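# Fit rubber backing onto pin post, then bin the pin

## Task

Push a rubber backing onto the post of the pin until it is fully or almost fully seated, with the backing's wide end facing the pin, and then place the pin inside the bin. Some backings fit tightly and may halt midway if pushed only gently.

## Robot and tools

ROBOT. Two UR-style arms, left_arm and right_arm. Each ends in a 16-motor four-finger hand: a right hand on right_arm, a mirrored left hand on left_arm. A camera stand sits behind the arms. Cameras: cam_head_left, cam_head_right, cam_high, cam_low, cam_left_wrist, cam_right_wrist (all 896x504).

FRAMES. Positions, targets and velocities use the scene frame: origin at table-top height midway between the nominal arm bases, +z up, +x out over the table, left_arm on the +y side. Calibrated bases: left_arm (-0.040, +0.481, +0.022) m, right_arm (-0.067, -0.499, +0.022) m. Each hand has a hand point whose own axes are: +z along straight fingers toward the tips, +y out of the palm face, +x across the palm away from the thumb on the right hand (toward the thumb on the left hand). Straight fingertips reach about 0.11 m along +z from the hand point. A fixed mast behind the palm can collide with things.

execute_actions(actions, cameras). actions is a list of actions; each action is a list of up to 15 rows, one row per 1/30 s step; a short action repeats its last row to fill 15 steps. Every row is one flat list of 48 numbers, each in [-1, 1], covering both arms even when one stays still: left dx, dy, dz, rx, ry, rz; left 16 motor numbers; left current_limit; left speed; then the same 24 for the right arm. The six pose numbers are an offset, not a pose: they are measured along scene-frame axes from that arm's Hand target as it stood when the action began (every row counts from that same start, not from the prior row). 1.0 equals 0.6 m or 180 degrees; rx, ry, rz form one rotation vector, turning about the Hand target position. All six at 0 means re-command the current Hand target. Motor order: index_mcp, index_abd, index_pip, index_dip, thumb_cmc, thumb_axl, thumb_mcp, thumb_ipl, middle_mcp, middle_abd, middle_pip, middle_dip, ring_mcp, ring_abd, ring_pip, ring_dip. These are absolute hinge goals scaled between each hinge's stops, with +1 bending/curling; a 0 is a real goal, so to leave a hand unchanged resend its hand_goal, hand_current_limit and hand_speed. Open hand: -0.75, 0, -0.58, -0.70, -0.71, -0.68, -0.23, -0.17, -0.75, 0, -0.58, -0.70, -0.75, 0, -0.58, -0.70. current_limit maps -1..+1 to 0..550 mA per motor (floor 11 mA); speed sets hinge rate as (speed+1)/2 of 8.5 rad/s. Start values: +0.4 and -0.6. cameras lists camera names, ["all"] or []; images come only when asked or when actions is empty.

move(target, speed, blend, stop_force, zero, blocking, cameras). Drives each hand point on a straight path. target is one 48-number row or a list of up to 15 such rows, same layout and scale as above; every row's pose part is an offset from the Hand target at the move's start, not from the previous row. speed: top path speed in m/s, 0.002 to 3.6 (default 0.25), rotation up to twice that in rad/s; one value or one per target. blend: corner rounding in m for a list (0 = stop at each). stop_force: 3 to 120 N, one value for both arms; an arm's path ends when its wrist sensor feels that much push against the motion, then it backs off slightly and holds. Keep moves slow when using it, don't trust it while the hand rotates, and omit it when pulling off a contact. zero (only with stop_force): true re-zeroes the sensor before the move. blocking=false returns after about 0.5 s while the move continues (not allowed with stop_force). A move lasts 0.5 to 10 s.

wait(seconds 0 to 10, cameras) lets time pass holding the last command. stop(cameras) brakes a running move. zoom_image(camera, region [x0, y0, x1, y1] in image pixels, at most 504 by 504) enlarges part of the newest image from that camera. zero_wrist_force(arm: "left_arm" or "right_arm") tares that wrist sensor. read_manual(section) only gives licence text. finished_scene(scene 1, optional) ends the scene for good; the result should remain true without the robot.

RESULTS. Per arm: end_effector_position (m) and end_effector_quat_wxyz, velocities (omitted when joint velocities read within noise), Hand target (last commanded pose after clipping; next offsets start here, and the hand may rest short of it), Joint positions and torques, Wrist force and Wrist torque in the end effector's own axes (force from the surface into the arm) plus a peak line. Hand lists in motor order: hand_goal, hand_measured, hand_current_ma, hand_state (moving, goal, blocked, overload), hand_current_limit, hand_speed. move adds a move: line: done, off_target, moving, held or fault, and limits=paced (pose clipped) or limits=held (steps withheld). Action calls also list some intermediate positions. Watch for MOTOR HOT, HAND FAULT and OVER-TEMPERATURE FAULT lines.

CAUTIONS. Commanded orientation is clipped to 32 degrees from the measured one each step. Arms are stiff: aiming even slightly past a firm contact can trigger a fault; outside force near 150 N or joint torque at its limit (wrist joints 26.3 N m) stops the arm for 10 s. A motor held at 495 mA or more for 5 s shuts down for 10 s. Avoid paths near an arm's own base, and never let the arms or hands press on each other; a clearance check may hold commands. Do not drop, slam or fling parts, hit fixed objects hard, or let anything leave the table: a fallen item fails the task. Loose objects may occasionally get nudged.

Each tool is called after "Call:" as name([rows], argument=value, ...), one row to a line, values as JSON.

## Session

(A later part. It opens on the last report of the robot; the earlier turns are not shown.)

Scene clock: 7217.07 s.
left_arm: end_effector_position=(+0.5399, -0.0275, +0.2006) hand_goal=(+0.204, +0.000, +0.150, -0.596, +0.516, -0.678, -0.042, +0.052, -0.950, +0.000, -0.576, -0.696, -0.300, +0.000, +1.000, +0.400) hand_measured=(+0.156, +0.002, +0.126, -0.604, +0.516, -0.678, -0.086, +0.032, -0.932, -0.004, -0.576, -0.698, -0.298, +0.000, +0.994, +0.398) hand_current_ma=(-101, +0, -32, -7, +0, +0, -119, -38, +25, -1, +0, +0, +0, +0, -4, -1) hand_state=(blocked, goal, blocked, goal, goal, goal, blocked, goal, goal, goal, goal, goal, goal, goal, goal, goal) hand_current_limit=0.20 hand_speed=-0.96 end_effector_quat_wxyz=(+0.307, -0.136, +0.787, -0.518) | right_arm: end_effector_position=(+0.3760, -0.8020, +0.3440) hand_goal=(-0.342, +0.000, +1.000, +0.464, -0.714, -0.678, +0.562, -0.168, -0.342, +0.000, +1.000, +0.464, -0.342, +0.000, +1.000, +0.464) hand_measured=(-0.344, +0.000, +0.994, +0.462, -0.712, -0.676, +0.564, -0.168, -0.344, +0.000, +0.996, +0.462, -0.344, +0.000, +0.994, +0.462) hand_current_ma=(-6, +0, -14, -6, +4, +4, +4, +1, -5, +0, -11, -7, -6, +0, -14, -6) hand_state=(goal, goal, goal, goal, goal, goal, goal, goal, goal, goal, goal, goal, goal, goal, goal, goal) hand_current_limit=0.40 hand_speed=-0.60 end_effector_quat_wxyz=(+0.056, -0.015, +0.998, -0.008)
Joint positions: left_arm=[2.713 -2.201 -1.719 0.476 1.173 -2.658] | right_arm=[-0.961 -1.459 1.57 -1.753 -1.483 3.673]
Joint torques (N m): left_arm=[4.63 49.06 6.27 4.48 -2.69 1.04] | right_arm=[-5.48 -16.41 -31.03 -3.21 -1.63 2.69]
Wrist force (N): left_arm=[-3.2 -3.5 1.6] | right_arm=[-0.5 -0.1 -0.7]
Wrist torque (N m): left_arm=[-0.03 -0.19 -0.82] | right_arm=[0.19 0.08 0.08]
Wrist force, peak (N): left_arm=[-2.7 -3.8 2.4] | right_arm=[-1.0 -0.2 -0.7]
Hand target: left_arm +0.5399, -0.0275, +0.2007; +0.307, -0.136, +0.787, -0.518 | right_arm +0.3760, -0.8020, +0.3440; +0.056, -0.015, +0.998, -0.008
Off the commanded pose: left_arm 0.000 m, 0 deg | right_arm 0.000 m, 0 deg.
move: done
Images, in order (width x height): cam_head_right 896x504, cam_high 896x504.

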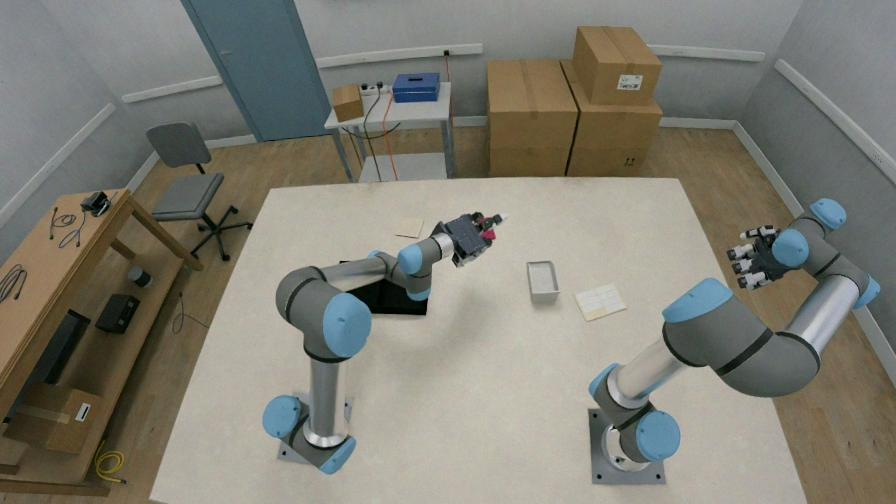

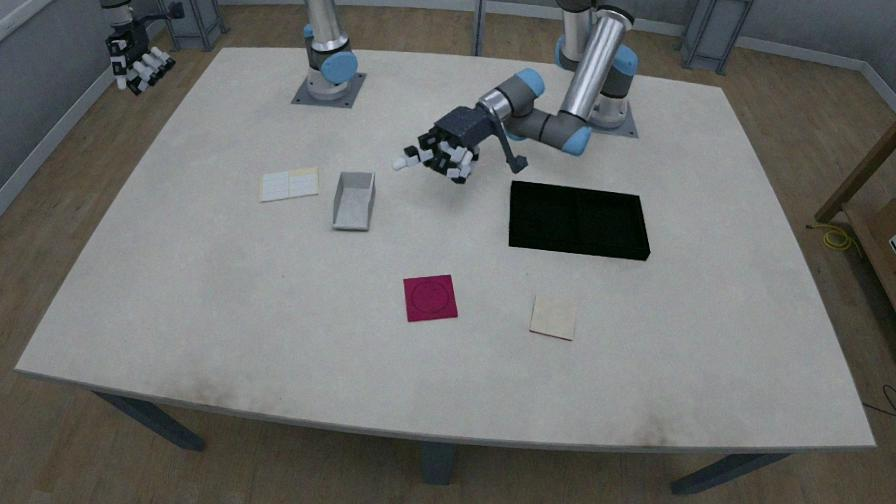

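Call:
move([
  [0.0685,-0.4975,0,0,0,-0.0744, 0.205,0.0,0.15,-0.595, 0.517,-0.678,-0.042,0.052, -0.95,0.0,-0.576,-0.696, -0.30,0,1.0,0.4, 0.2,-0.96, 0,0,0,0,0,0, -0.342,0,1.0,0.464,-0.714,-0.678,0.562,-0.168,-0.342,0,1.0,0.464,-0.342,0,1.0,0.464,0.4,-0.6],
], speed=0.08, cameras=["cam_high", "cam_head_right", "cam_left_wrist", "cam_low"])

Call:
zoom_image(camera="cam_high", region=[270, 120, 450, 260])

Call:
zoom_image(camera="cam_head_right", region=[470, 200, 630, 330])

Call:
zoom_image(camera="cam_low", region=[120, 200, 320, 340])

Scene clock: 7236.07 s.
left_arm: end_effector_position=(+0.5809, -0.3260, +0.2006) hand_goal=(+0.204, +0.000, +0.150, -0.596, +0.516, -0.678, -0.042, +0.052, -0.950, +0.000, -0.576, -0.696, -0.300, +0.000, +1.000, +0.400) hand_measured=(+0.156, +0.002, +0.126, -0.604, +0.516, -0.678, -0.086, +0.032, -0.932, -0.004, -0.576, -0.698, -0.298, +0.000, +0.994, +0.398) hand_current_ma=(-101, +0, -32, -7, +0, +0, -119, -38, +25, -1, +0, +0, +1, +0, -4, -1) hand_state=(blocked, goal, blocked, goal, goal, goal, blocked, goal, goal, goal, goal, goal, goal, goal, goal, goal) hand_current_limit=0.20 hand_speed=-0.96 end_effector_quat_wxyz=(+0.244, -0.043, +0.797, -0.551) | right_arm: end_effector_position=(+0.3760, -0.8020, +0.3440) hand_goal=(-0.342, +0.000, +1.000, +0.464, -0.714, -0.678, +0.562, -0.168, -0.342, +0.000, +1.000, +0.464, -0.342, +0.000, +1.000, +0.464) hand_measured=(-0.344, +0.000, +0.994, +0.462, -0.712, -0.676, +0.564, -0.168, -0.344, +0.000, +0.996, +0.462, -0.344, +0.000, +0.994, +0.462) hand_current_ma=(-6, +0, -14, -6, +4, +4, +4, +1, -5, +0, -11, -7, -6, +0, -14, -6) hand_state=(goal, goal, goal, goal, goal, goal, goal, goal, goal, goal, goal, goal, goal, goal, goal, goal) hand_current_limit=0.40 hand_speed=-0.60 end_effector_quat_wxyz=(+0.056, -0.015, +0.998, -0.008)
Joint positions: left_arm=[2.445 -2.788 -0.557 -0.095 1.205 -2.669] | right_arm=[-0.961 -1.459 1.57 -1.753 -1.483 3.673]
Joint torques (N m): left_arm=[8.18 60.65 28.56 3.21 -0.37 1.48] | right_arm=[-5.27 -16.66 -31.05 -2.69 -1.65 2.54]
Wrist force (N): left_arm=[-3.3 -3.5 1.8] | right_arm=[-0.6 0.1 -0.3]
Wrist torque (N m): left_arm=[-0.02 -0.19 -1.00] | right_arm=[0.18 0.07 0.09]
Wrist force, peak (N): left_arm=[-3.4 -3.7 1.7] | right_arm=[-0.7 -0.1 -0.9]
Hand target: left_arm +0.5810, -0.3260, +0.2007; +0.244, -0.043, +0.797, -0.551 | right_arm +0.3760, -0.8020, +0.3440; +0.056, -0.015, +0.998, -0.008
Off the commanded pose: left_arm 0.000 m, 0 deg | right_arm 0.000 m, 0 deg.
move: done
camera_calibration:
cam_left_wrist: T_world_to_cam=[[0.536994, 0.0745203, 0.840288, -0.492597], [-0.811091, 0.319412, 0.490008, 0.430498], [-0.231882, -0.944681, 0.231965, -0.0943101], [0, 0, 0, 1]] pos_world=[0.591826, -0.189891, 0.224853]
Images, in order (width x height): cam_head_right 896x504, cam_high 896x504, cam_low 896x504, cam_left_wrist 896x504.

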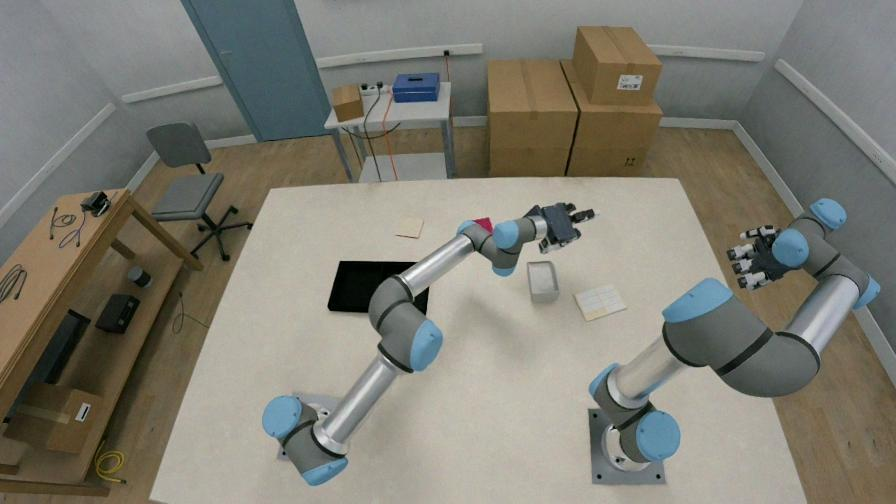

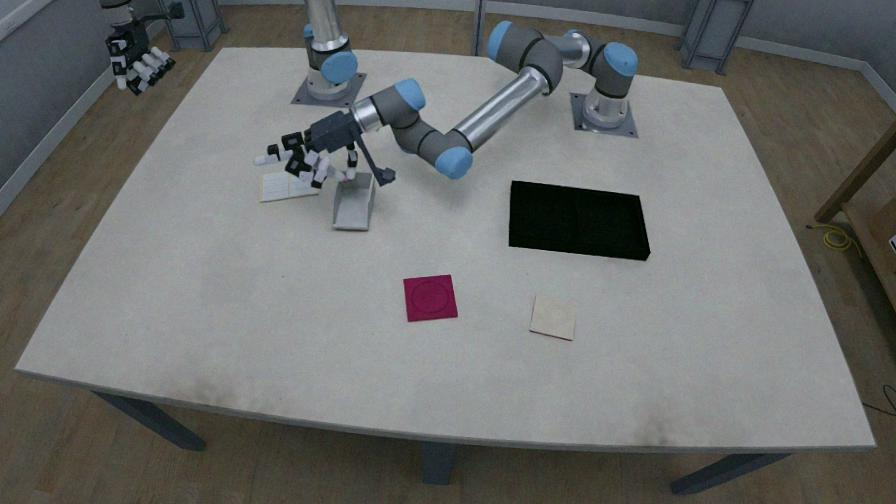

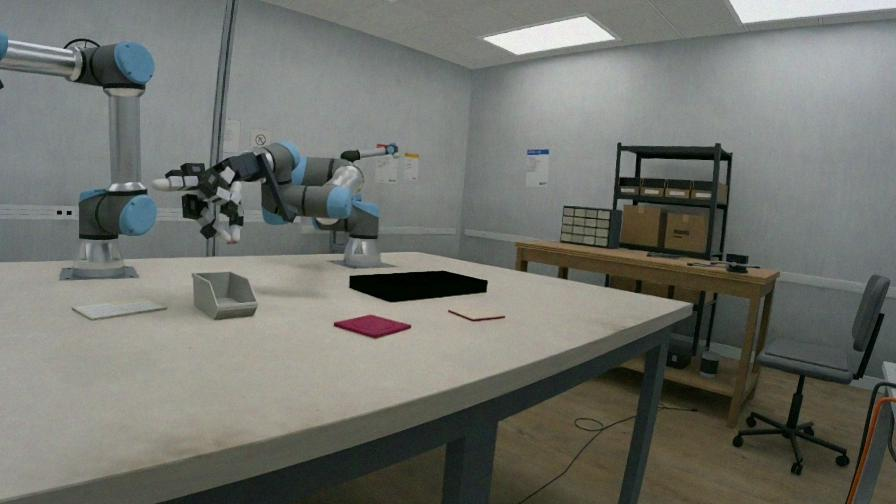

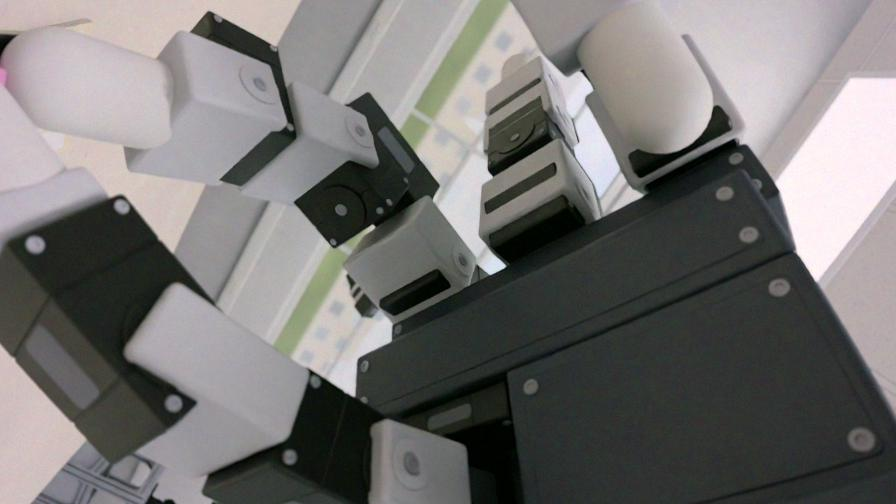

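Scaled by 2.800 from the camera's 896x504 image, which has a finer 1280x720 frame.

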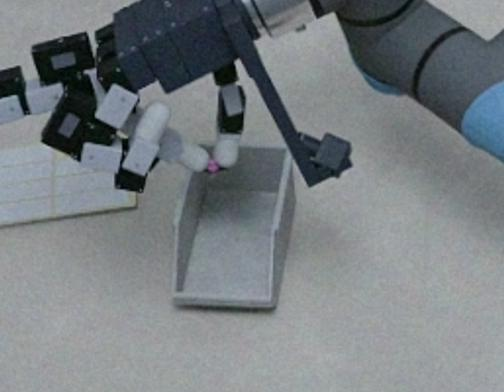

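Scaled by 3.150 from the camera's 896x504 image, which has a finer 1280x720 frame.

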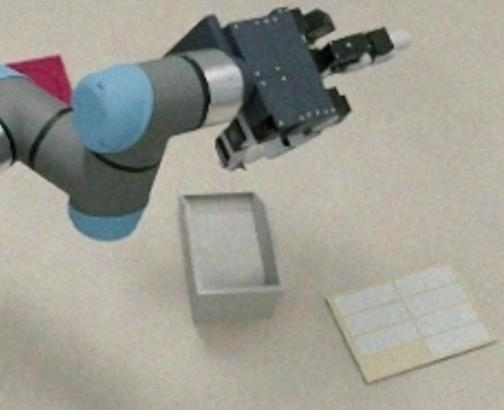

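Scaled by 2.520 from the camera's 896x504 image, which has a finer 1280x720 frame.

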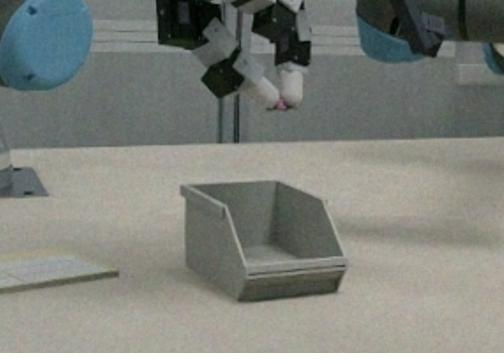

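Call:
move([
  [-0.0283,-0.005,-0.1167,0,0,0, 0.205,0.0,0.15,-0.595, 0.517,-0.678,-0.042,0.052, -0.95,0.0,-0.576,-0.696, -0.30,0,1.0,0.4, 0.2,-0.96, 0,0,0,0,0,0, -0.342,0,1.0,0.464,-0.714,-0.678,0.562,-0.168,-0.342,0,1.0,0.464,-0.342,0,1.0,0.464,0.4,-0.6],
], speed=0.05, cameras=["cam_high", "cam_low", "cam_head_right"])

Call:
zoom_image(camera="cam_high", region=[280, 130, 430, 250])

Call:
zoom_image(camera="cam_low", region=[150, 200, 310, 330])

Scene clock: 7406.10 s.
left_arm: end_effector_position=(+0.5638, -0.3290, +0.1302) hand_goal=(+0.204, +0.000, +0.150, -0.596, +0.516, -0.678, -0.042, +0.052, -0.950, +0.000, -0.576, -0.696, -0.300, +0.000, +1.000, +0.400) hand_measured=(+0.156, +0.002, +0.126, -0.604, +0.516, -0.678, -0.086, +0.032, -0.932, -0.004, -0.576, -0.698, -0.298, +0.000, +0.994, +0.398) hand_current_ma=(-101, +0, -32, -7, +0, +0, -119, -38, +24, -1, +0, +0, +1, +0, -4, -1) hand_state=(blocked, goal, blocked, goal, goal, goal, blocked, goal, goal, goal, goal, goal, goal, goal, goal, goal) hand_current_limit=0.20 hand_speed=-0.96 end_effector_quat_wxyz=(+0.244, -0.043, +0.797, -0.550) end_effector_velocity=(-0.001, -0.001, +0.003) end_effector_angular_velocity=(+0.001, +0.002, -0.003) | right_arm: end_effector_position=(+0.3760, -0.8020, +0.3440) hand_goal=(-0.342, +0.000, +1.000, +0.464, -0.714, -0.678, +0.562, -0.168, -0.342, +0.000, +1.000, +0.464, -0.342, +0.000, +1.000, +0.464) hand_measured=(-0.344, +0.000, +0.994, +0.462, -0.712, -0.676, +0.564, -0.168, -0.344, +0.000, +0.996, +0.462, -0.344, +0.000, +0.994, +0.462) hand_current_ma=(-6, +0, -14, -6, +4, +4, +4, +1, -5, +0, -11, -7, -6, +0, -14, -6) hand_state=(goal, goal, goal, goal, goal, goal, goal, goal, goal, goal, goal, goal, goal, goal, goal, goal) hand_current_limit=0.40 hand_speed=-0.60 end_effector_quat_wxyz=(+0.056, -0.015, +0.998, -0.008)
Joint positions: left_arm=[2.428 -2.834 -0.65 0.045 1.222 -2.674] | right_arm=[-0.961 -1.459 1.57 -1.753 -1.483 3.673]
Joint velocities: left_arm=[0 0.003 0.003 -0.008 -0.002 0] | right_arm=[within noise]
Joint torques (N m): left_arm=[2.92 71.23 31.53 -0.65 0.74 -1.36] | right_arm=[-5.67 -16.26 -30.23 -2.23 -1.55 2.62]
Wrist force (N): left_arm=[-3.2 -3.5 1.5] | right_arm=[-0.6 -0.1 -0.6]
Wrist torque (N m): left_arm=[0.01 -0.21 -0.80] | right_arm=[0.18 0.09 0.07]
Wrist force, peak (N): left_arm=[-3.8 -4.0 1.3] | right_arm=[-0.8 -0.3 -0.8]
Hand target: left_arm +0.5640, -0.3290, +0.1306; +0.244, -0.043, +0.797, -0.551 | right_arm +0.3760, -0.8020, +0.3440; +0.056, -0.015, +0.998, -0.008
Off the commanded pose: left_arm 0.000 m, 0 deg | right_arm 0.000 m, 0 deg.
move: done
Images, in order (width x height): cam_head_right 896x504, cam_high 896x504, cam_low 896x504.

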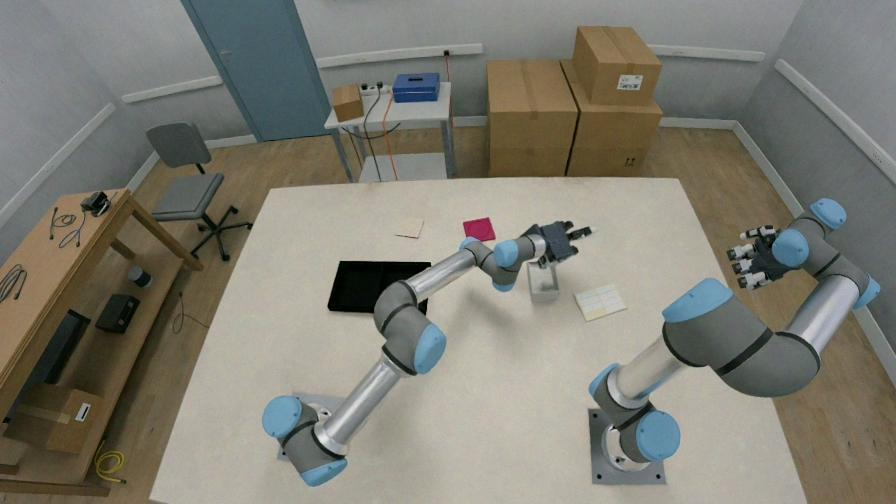

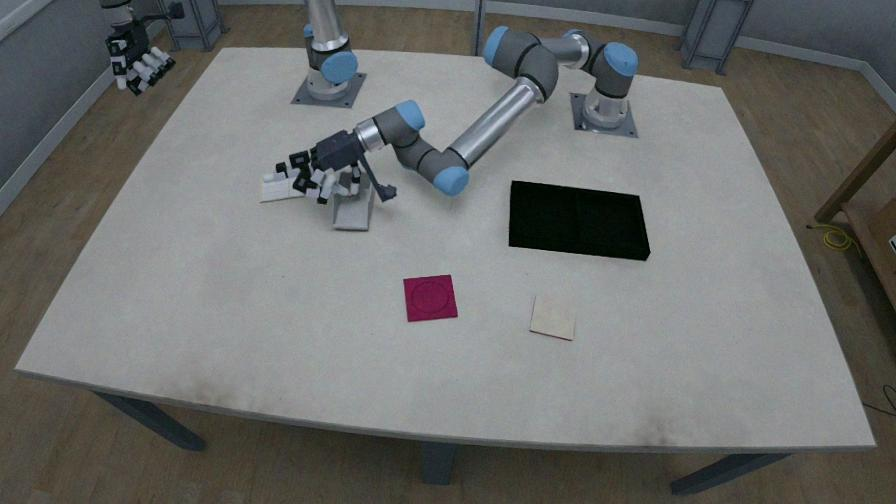

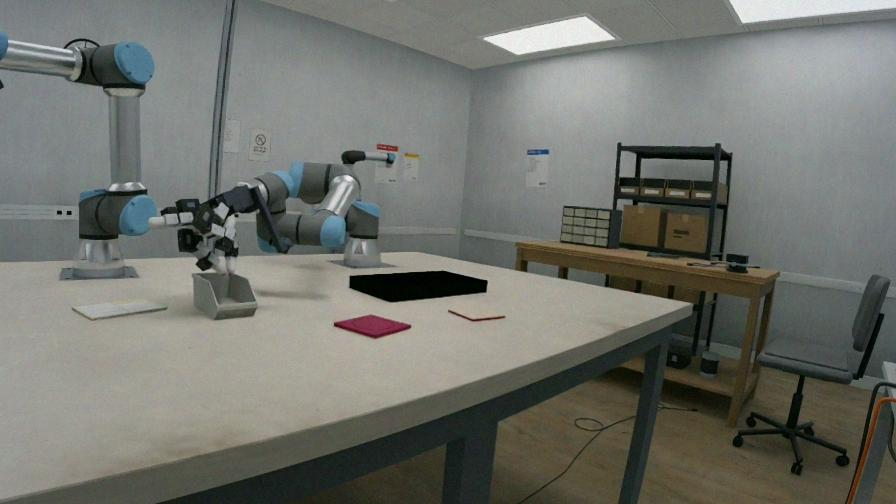

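Scaled by 3.360 from the camera's 896x504 image, which has a finer 1280x720 frame.

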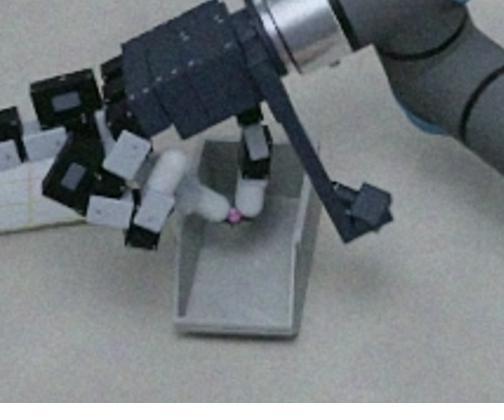

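Scaled by 3.150 from the camera's 896x504 image, which has a finer 1280x720 frame.

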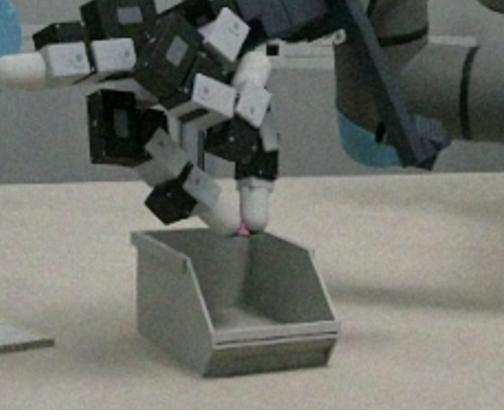

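Call:
move([
  [0.02,-0.0133,-0.075,0,0,0, 0.205,0.0,0.15,-0.595, 0.517,-0.678,-0.042,0.052, -0.95,0.0,-0.576,-0.696, -0.30,0,1.0,0.4, 0.2,-0.96, 0,0,0,0,0,0, -0.342,0,1.0,0.464,-0.714,-0.678,0.562,-0.168,-0.342,0,1.0,0.464,-0.342,0,1.0,0.464,0.4,-0.6],
], speed=0.04, cameras=["cam_high", "cam_low"])

Call:
zoom_image(camera="cam_high", region=[290, 150, 400, 240])

Call:
zoom_image(camera="cam_low", region=[160, 230, 290, 330])

Scene clock: 7507.10 s.
left_arm: end_effector_position=(+0.5761, -0.3369, +0.0855) hand_goal=(+0.204, +0.000, +0.150, -0.596, +0.516, -0.678, -0.042, +0.052, -0.950, +0.000, -0.576, -0.696, -0.300, +0.000, +1.000, +0.400) hand_measured=(+0.060, +0.050, +0.602, -0.560, +0.514, -0.678, -0.078, +0.040, -0.932, -0.004, -0.576, -0.698, -0.298, +0.000, +0.994, +0.398) hand_current_ma=(-327, +81, +330, +61, -2, +0, -87, -18, +23, -1, +0, +0, +1, +0, -4, -1) hand_state=(blocked, blocked, blocked, blocked, goal, goal, blocked, goal, goal, goal, goal, goal, goal, goal, goal, goal) hand_current_limit=0.20 hand_speed=-0.96 end_effector_quat_wxyz=(+0.244, -0.043, +0.797, -0.550) | right_arm: end_effector_position=(+0.3760, -0.8020, +0.3440) hand_goal=(-0.342, +0.000, +1.000, +0.464, -0.714, -0.678, +0.562, -0.168, -0.342, +0.000, +1.000, +0.464, -0.342, +0.000, +1.000, +0.464) hand_measured=(-0.344, +0.000, +0.994, +0.462, -0.712, -0.676, +0.564, -0.168, -0.344, +0.000, +0.996, +0.462, -0.344, +0.000, +0.994, +0.462) hand_current_ma=(-6, +0, -14, -6, +4, +4, +4, +1, -5, +0, -11, -7, -6, +0, -14, -6) hand_state=(goal, goal, goal, goal, goal, goal, goal, goal, goal, goal, goal, goal, goal, goal, goal, goal) hand_current_limit=0.40 hand_speed=-0.60 end_effector_quat_wxyz=(+0.056, -0.015, +0.998, -0.008)
Joint positions: left_arm=[2.431 -2.953 -0.519 0.033 1.219 -2.673] | right_arm=[-0.961 -1.459 1.57 -1.753 -1.483 3.673]
Joint torques (N m): left_arm=[-0.57 50.14 -9.53 -5.1 -2.51 0.99] | right_arm=[-4.78 -17.12 -30.17 -1.61 -1.59 2.46]
Wrist force (N): left_arm=[-15.6 -28.6 2.6] | right_arm=[-0.6 -0.1 -0.4]
Wrist torque (N m): left_arm=[-0.47 0.14 -1.66] | right_arm=[0.16 0.08 0.07]
Wrist force, peak (N): left_arm=[-18.0 -58.2 -2.2] | right_arm=[-1.0 0.1 -0.6]
Hand target: left_arm +0.5760, -0.3370, +0.0856; +0.244, -0.043, +0.797, -0.551 | right_arm +0.3760, -0.8020, +0.3440; +0.056, -0.015, +0.998, -0.008
Off the commanded pose: left_arm 0.000 m, 0 deg | right_arm 0.000 m, 0 deg.
move: done
Images, in order (width x height): cam_high 896x504, cam_low 896x504.

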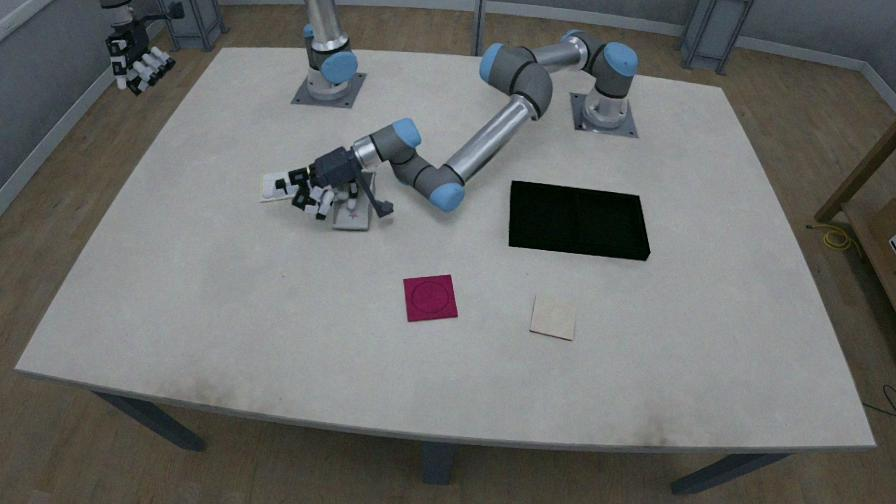

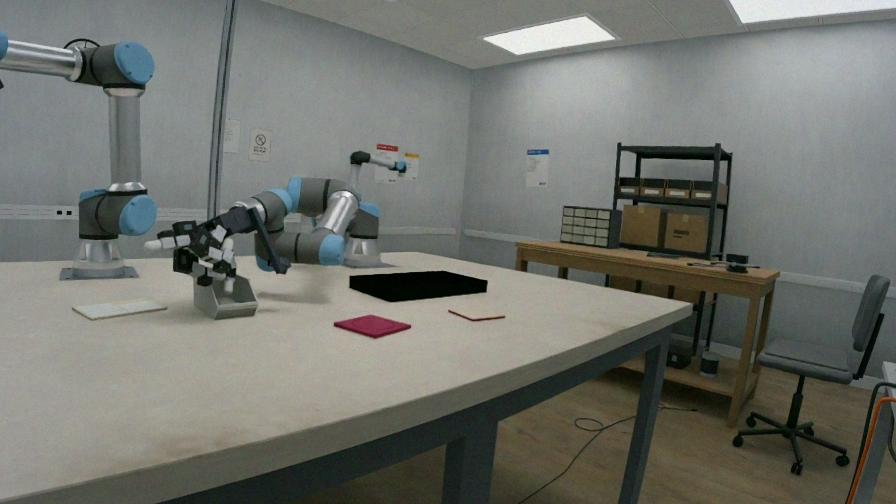

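Scaled by 4.582 from the camera's 896x504 image, which has a finer 1280x720 frame.

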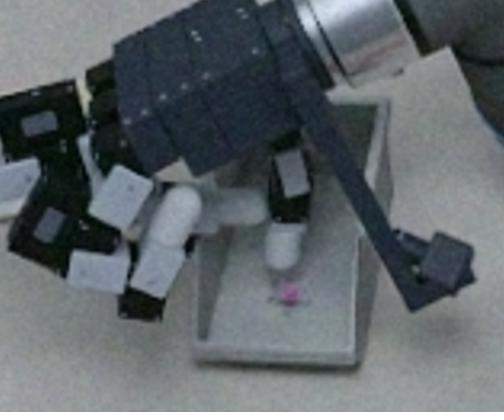

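Scaled by 3.877 from the camera's 896x504 image, which has a finer 1280x720 frame.

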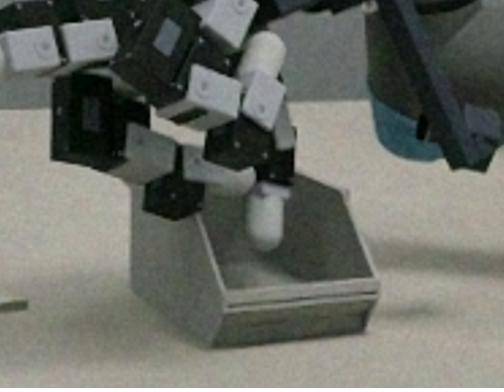

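Call:
move([
  [0,0,0.08,0,0,0, 0.06,0.05,0.602,-0.56, 0.517,-0.678,-0.12,0.035, -0.95,0.0,-0.576,-0.696, -0.30,0,1.0,0.4, 0.2,-0.9, 0,0,0,0,0,0, -0.342,0,1.0,0.464,-0.714,-0.678,0.562,-0.168,-0.342,0,1.0,0.464,-0.342,0,1.0,0.464,0.4,-0.6],
], speed=0.04, cameras=["cam_high", "cam_low"])

Call:
zoom_image(camera="cam_high", region=[290, 150, 400, 240])

Call:
zoom_image(camera="cam_low", region=[160, 230, 290, 330])

Scene clock: 7521.37 s.
left_arm: end_effector_position=(+0.5760, -0.3370, +0.1338) hand_goal=(+0.060, +0.050, +0.602, -0.560, +0.516, -0.678, -0.120, +0.034, -0.950, +0.000, -0.576, -0.696, -0.300, +0.000, +1.000, +0.400) hand_measured=(+0.064, +0.052, +0.596, -0.558, +0.512, -0.678, -0.118, +0.032, -0.932, -0.004, -0.576, -0.698, -0.298, +0.000, +0.994, +0.398) hand_current_ma=(+2, +1, -5, +1, -3, +0, +2, -2, +23, -1, +0, +0, +1, +0, -4, -1) hand_state=(goal, goal, goal, goal, goal, goal, goal, goal, goal, goal, goal, goal, goal, goal, goal, goal) hand_current_limit=0.20 hand_speed=-0.90 end_effector_quat_wxyz=(+0.244, -0.043, +0.797, -0.550) | right_arm: end_effector_position=(+0.3760, -0.8020, +0.3440) hand_goal=(-0.342, +0.000, +1.000, +0.464, -0.714, -0.678, +0.562, -0.168, -0.342, +0.000, +1.000, +0.464, -0.342, +0.000, +1.000, +0.464) hand_measured=(-0.344, +0.000, +0.994, +0.462, -0.712, -0.676, +0.564, -0.168, -0.344, +0.000, +0.996, +0.462, -0.344, +0.000, +0.994, +0.462) hand_current_ma=(-6, +0, -14, -6, +4, +4, +4, +1, -5, +0, -11, -7, -6, +0, -14, -6) hand_state=(goal, goal, goal, goal, goal, goal, goal, goal, goal, goal, goal, goal, goal, goal, goal, goal) hand_current_limit=0.40 hand_speed=-0.60 end_effector_quat_wxyz=(+0.056, -0.015, +0.998, -0.008)
Joint positions: left_arm=[2.431 -2.885 -0.533 -0.021 1.219 -2.673] | right_arm=[-0.961 -1.459 1.57 -1.753 -1.483 3.673]
Joint torques (N m): left_arm=[-6.71 54 8.1 4.16 -1.86 -1.32] | right_arm=[-4.94 -16.69 -30.44 -1.37 -1.54 2.61]
Wrist force (N): left_arm=[-4.0 -3.4 1.6] | right_arm=[-0.6 -0.2 -0.6]
Wrist torque (N m): left_arm=[0.01 -0.10 -1.01] | right_arm=[0.16 0.08 0.07]
Wrist force, peak (N): left_arm=[-16.3 -28.7 2.7] | right_arm=[-0.9 0.0 -0.7]
Hand target: left_arm +0.5760, -0.3370, +0.1336; +0.244, -0.043, +0.797, -0.551 | right_arm +0.3760, -0.8020, +0.3440; +0.056, -0.015, +0.998, -0.008
Off the commanded pose: left_arm 0.000 m, 0 deg | right_arm 0.000 m, 0 deg.
move: done
Images, in order (width x height): cam_high 896x504, cam_low 896x504.

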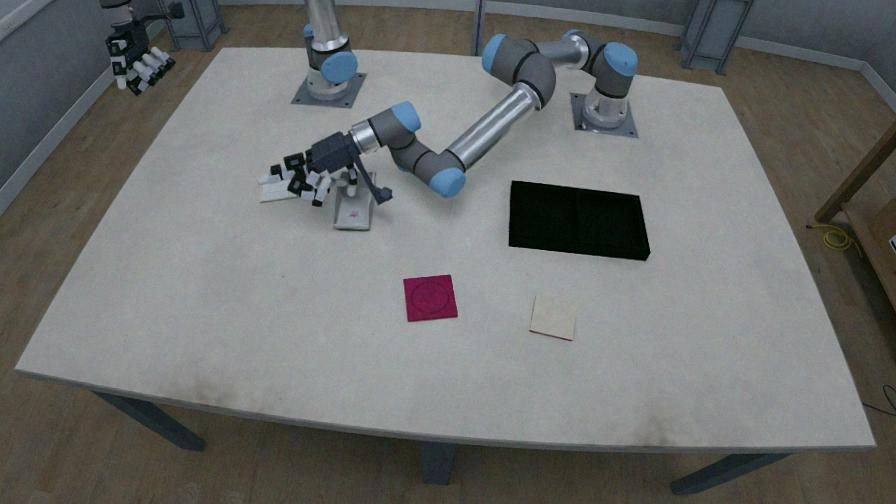

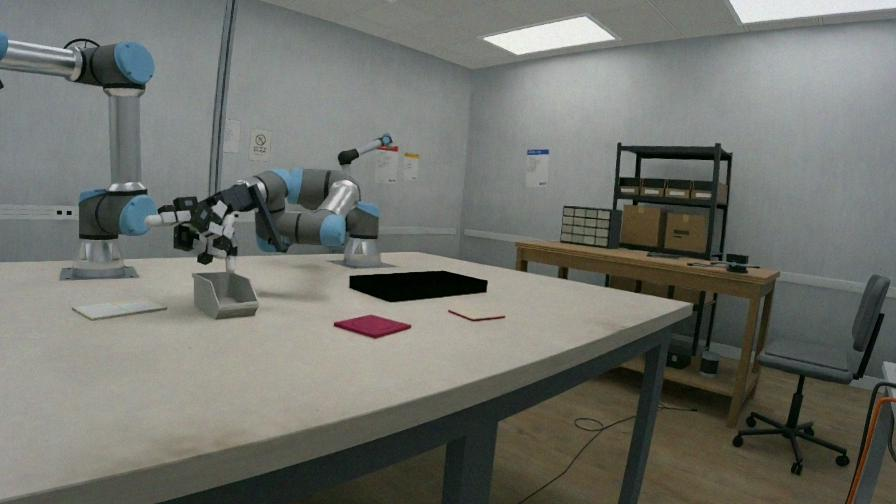

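Scaled by 4.582 from the camera's 896x504 image, which has a finer 1280x720 frame.

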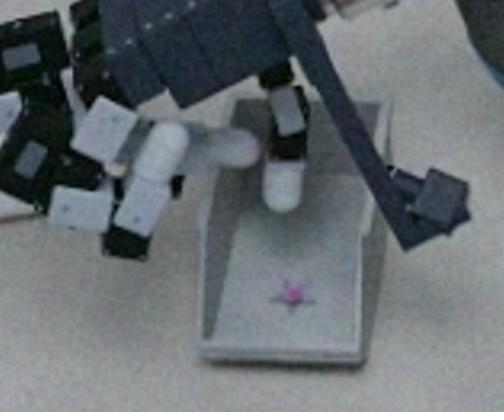

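Scaled by 3.877 from the camera's 896x504 image, which has a finer 1280x720 frame.

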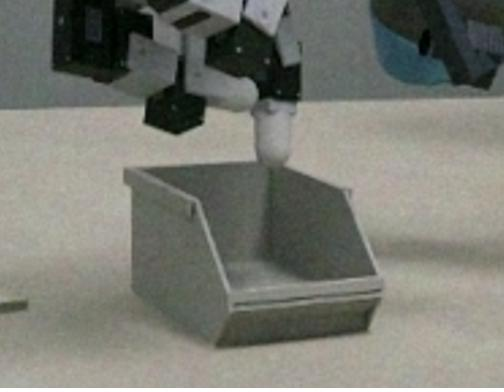

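Call:
zoom_image(camera="cam_high", region=[342, 200, 374, 228])

Call:
move([
  [-0.1,0.2,0.2,0,0,0, 0.06,0.05,0.602,-0.56, 0.517,-0.678,-0.12,0.035, -0.95,0.0,-0.576,-0.696, -0.30,0,1.0,0.4, 0.2,-0.9, 0,0,0,0,0,0, -0.342,0,1.0,0.464,-0.714,-0.678,0.562,-0.168,-0.342,0,1.0,0.464,-0.342,0,1.0,0.464,0.4,-0.6],
], speed=0.12, cameras=["cam_high", "cam_head_right", "cam_head_left", "cam_low"])

Call:
zoom_image(camera="cam_high", region=[325, 165, 385, 235])

Call:
zoom_image(camera="cam_head_right", region=[505, 245, 575, 315])

Scaled by 15.750 from the camera's 896x504 image, which has a finer 1280x720 frame.

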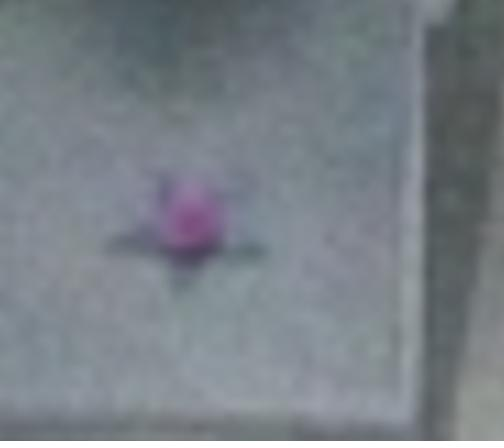

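Scene clock: 7533.53 s.
left_arm: end_effector_position=(+0.5161, -0.2169, +0.2536) hand_goal=(+0.060, +0.050, +0.602, -0.560, +0.516, -0.678, -0.120, +0.034, -0.950, +0.000, -0.576, -0.696, -0.300, +0.000, +1.000, +0.400) hand_measured=(+0.062, +0.052, +0.596, -0.558, +0.512, -0.678, -0.118, +0.032, -0.932, -0.004, -0.576, -0.698, -0.298, +0.000, +0.994, +0.398) hand_current_ma=(+1, +1, -5, +1, -3, +0, +1, -2, +23, -1, +0, +0, +1, +0, -4, -1) hand_state=(goal, goal, goal, goal, goal, goal, goal, goal, goal, goal, goal, goal, goal, goal, goal, goal) hand_current_limit=0.20 hand_speed=-0.90 end_effector_quat_wxyz=(+0.244, -0.043, +0.797, -0.551) | right_arm: end_effector_position=(+0.3760, -0.8020, +0.3440) hand_goal=(-0.342, +0.000, +1.000, +0.464, -0.714, -0.678, +0.562, -0.168, -0.342, +0.000, +1.000, +0.464, -0.342, +0.000, +1.000, +0.464) hand_measured=(-0.344, +0.000, +0.994, +0.462, -0.712, -0.676, +0.564, -0.168, -0.344, +0.000, +0.996, +0.462, -0.344, +0.000, +0.994, +0.462) hand_current_ma=(-6, +0, -14, -6, +4, +4, +4, +1, -5, +0, -11, -7, -6, +0, -14, -6) hand_state=(goal, goal, goal, goal, goal, goal, goal, goal, goal, goal, goal, goal, goal, goal, goal, goal) hand_current_limit=0.40 hand_speed=-0.60 end_effector_quat_wxyz=(+0.056, -0.015, +0.998, -0.008)
Joint positions: left_arm=[2.502 -2.369 -1.237 0.159 1.151 -2.65] | right_arm=[-0.961 -1.459 1.57 -1.753 -1.483 3.673]
Joint torques (N m): left_arm=[-8.44 58.24 22.89 1.46 2.07 -1.78] | right_arm=[-4.18 -16.87 -30.36 -1.17 -1.65 2.47]
Wrist force (N): left_arm=[-4.0 -3.2 1.6] | right_arm=[-0.6 -0.1 -0.4]
Wrist torque (N m): left_arm=[0.03 -0.11 -1.07] | right_arm=[0.16 0.06 0.09]
Wrist force, peak (N): left_arm=[-4.2 -3.7 1.7] | right_arm=[-0.9 -0.3 -0.9]
Hand target: left_arm +0.5160, -0.2170, +0.2536; +0.244, -0.043, +0.797, -0.551 | right_arm +0.3760, -0.8020, +0.3440; +0.056, -0.015, +0.998, -0.008
Off the commanded pose: left_arm 0.000 m, 0 deg | right_arm 0.000 m, 0 deg.
move: done
Images, in order (width x height): cam_head_left 896x504, cam_head_right 896x504, cam_high 896x504, cam_low 896x504.

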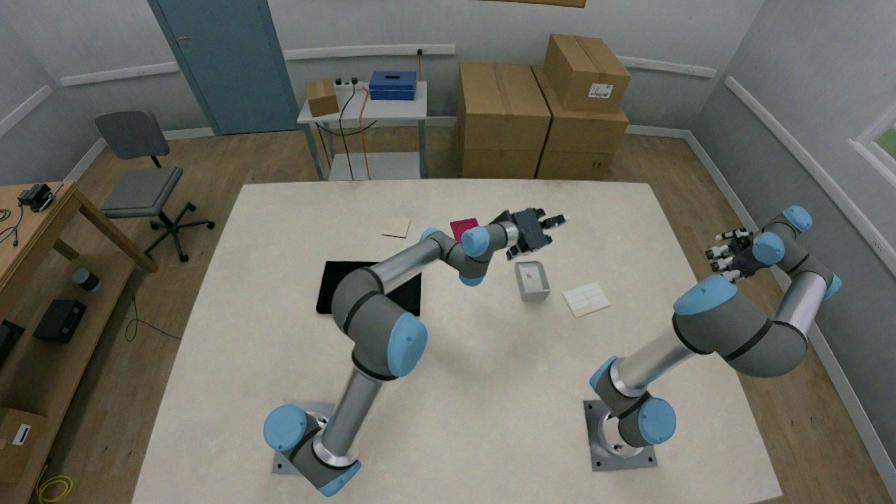

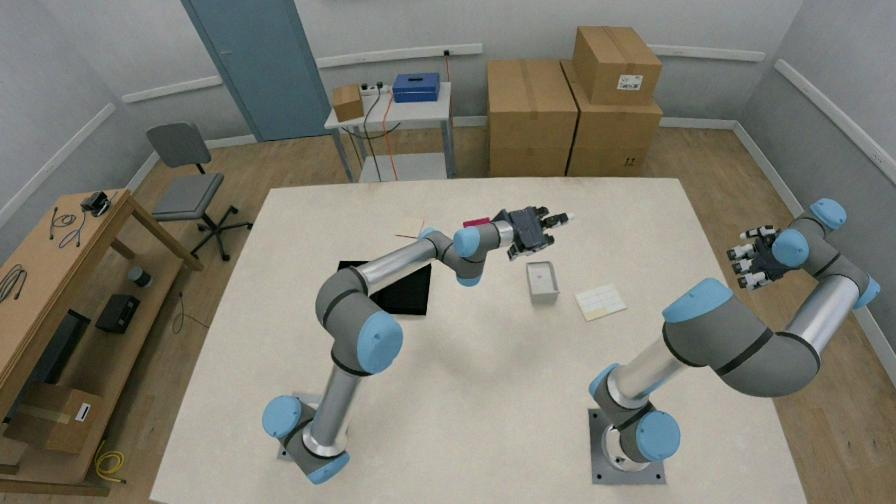

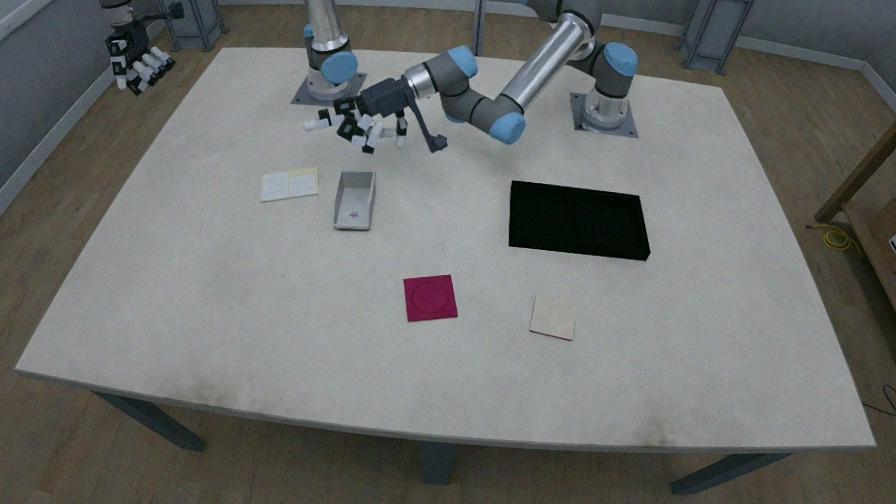

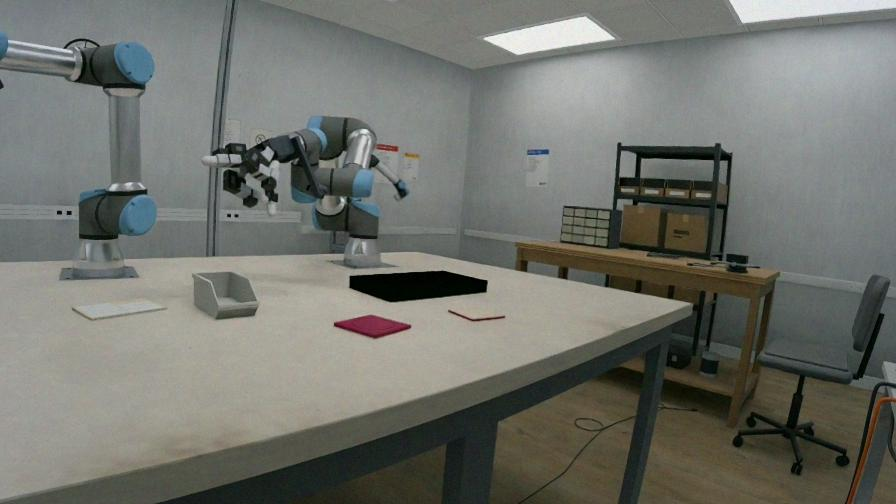

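Scaled by 7.200 from the camera's 896x504 image, which has a finer 1280x720 frame.

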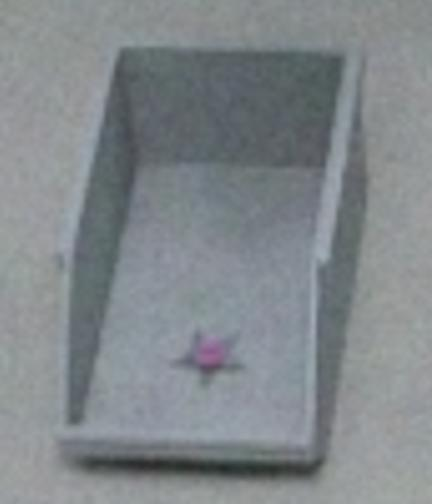

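Scaled by 7.200 from the camera's 896x504 image, which has a finer 1280x720 frame.

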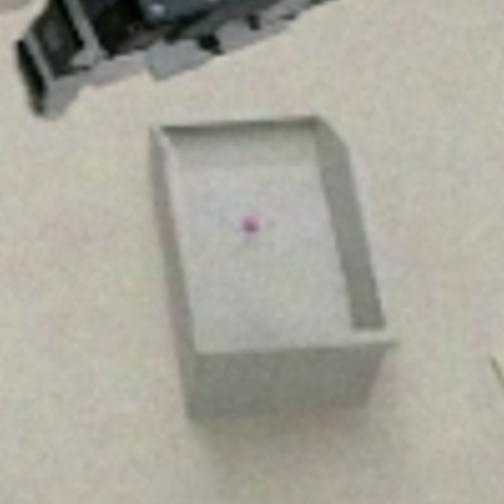

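Call:
finished_scene(scene=1)

The scene is finished: the task was done.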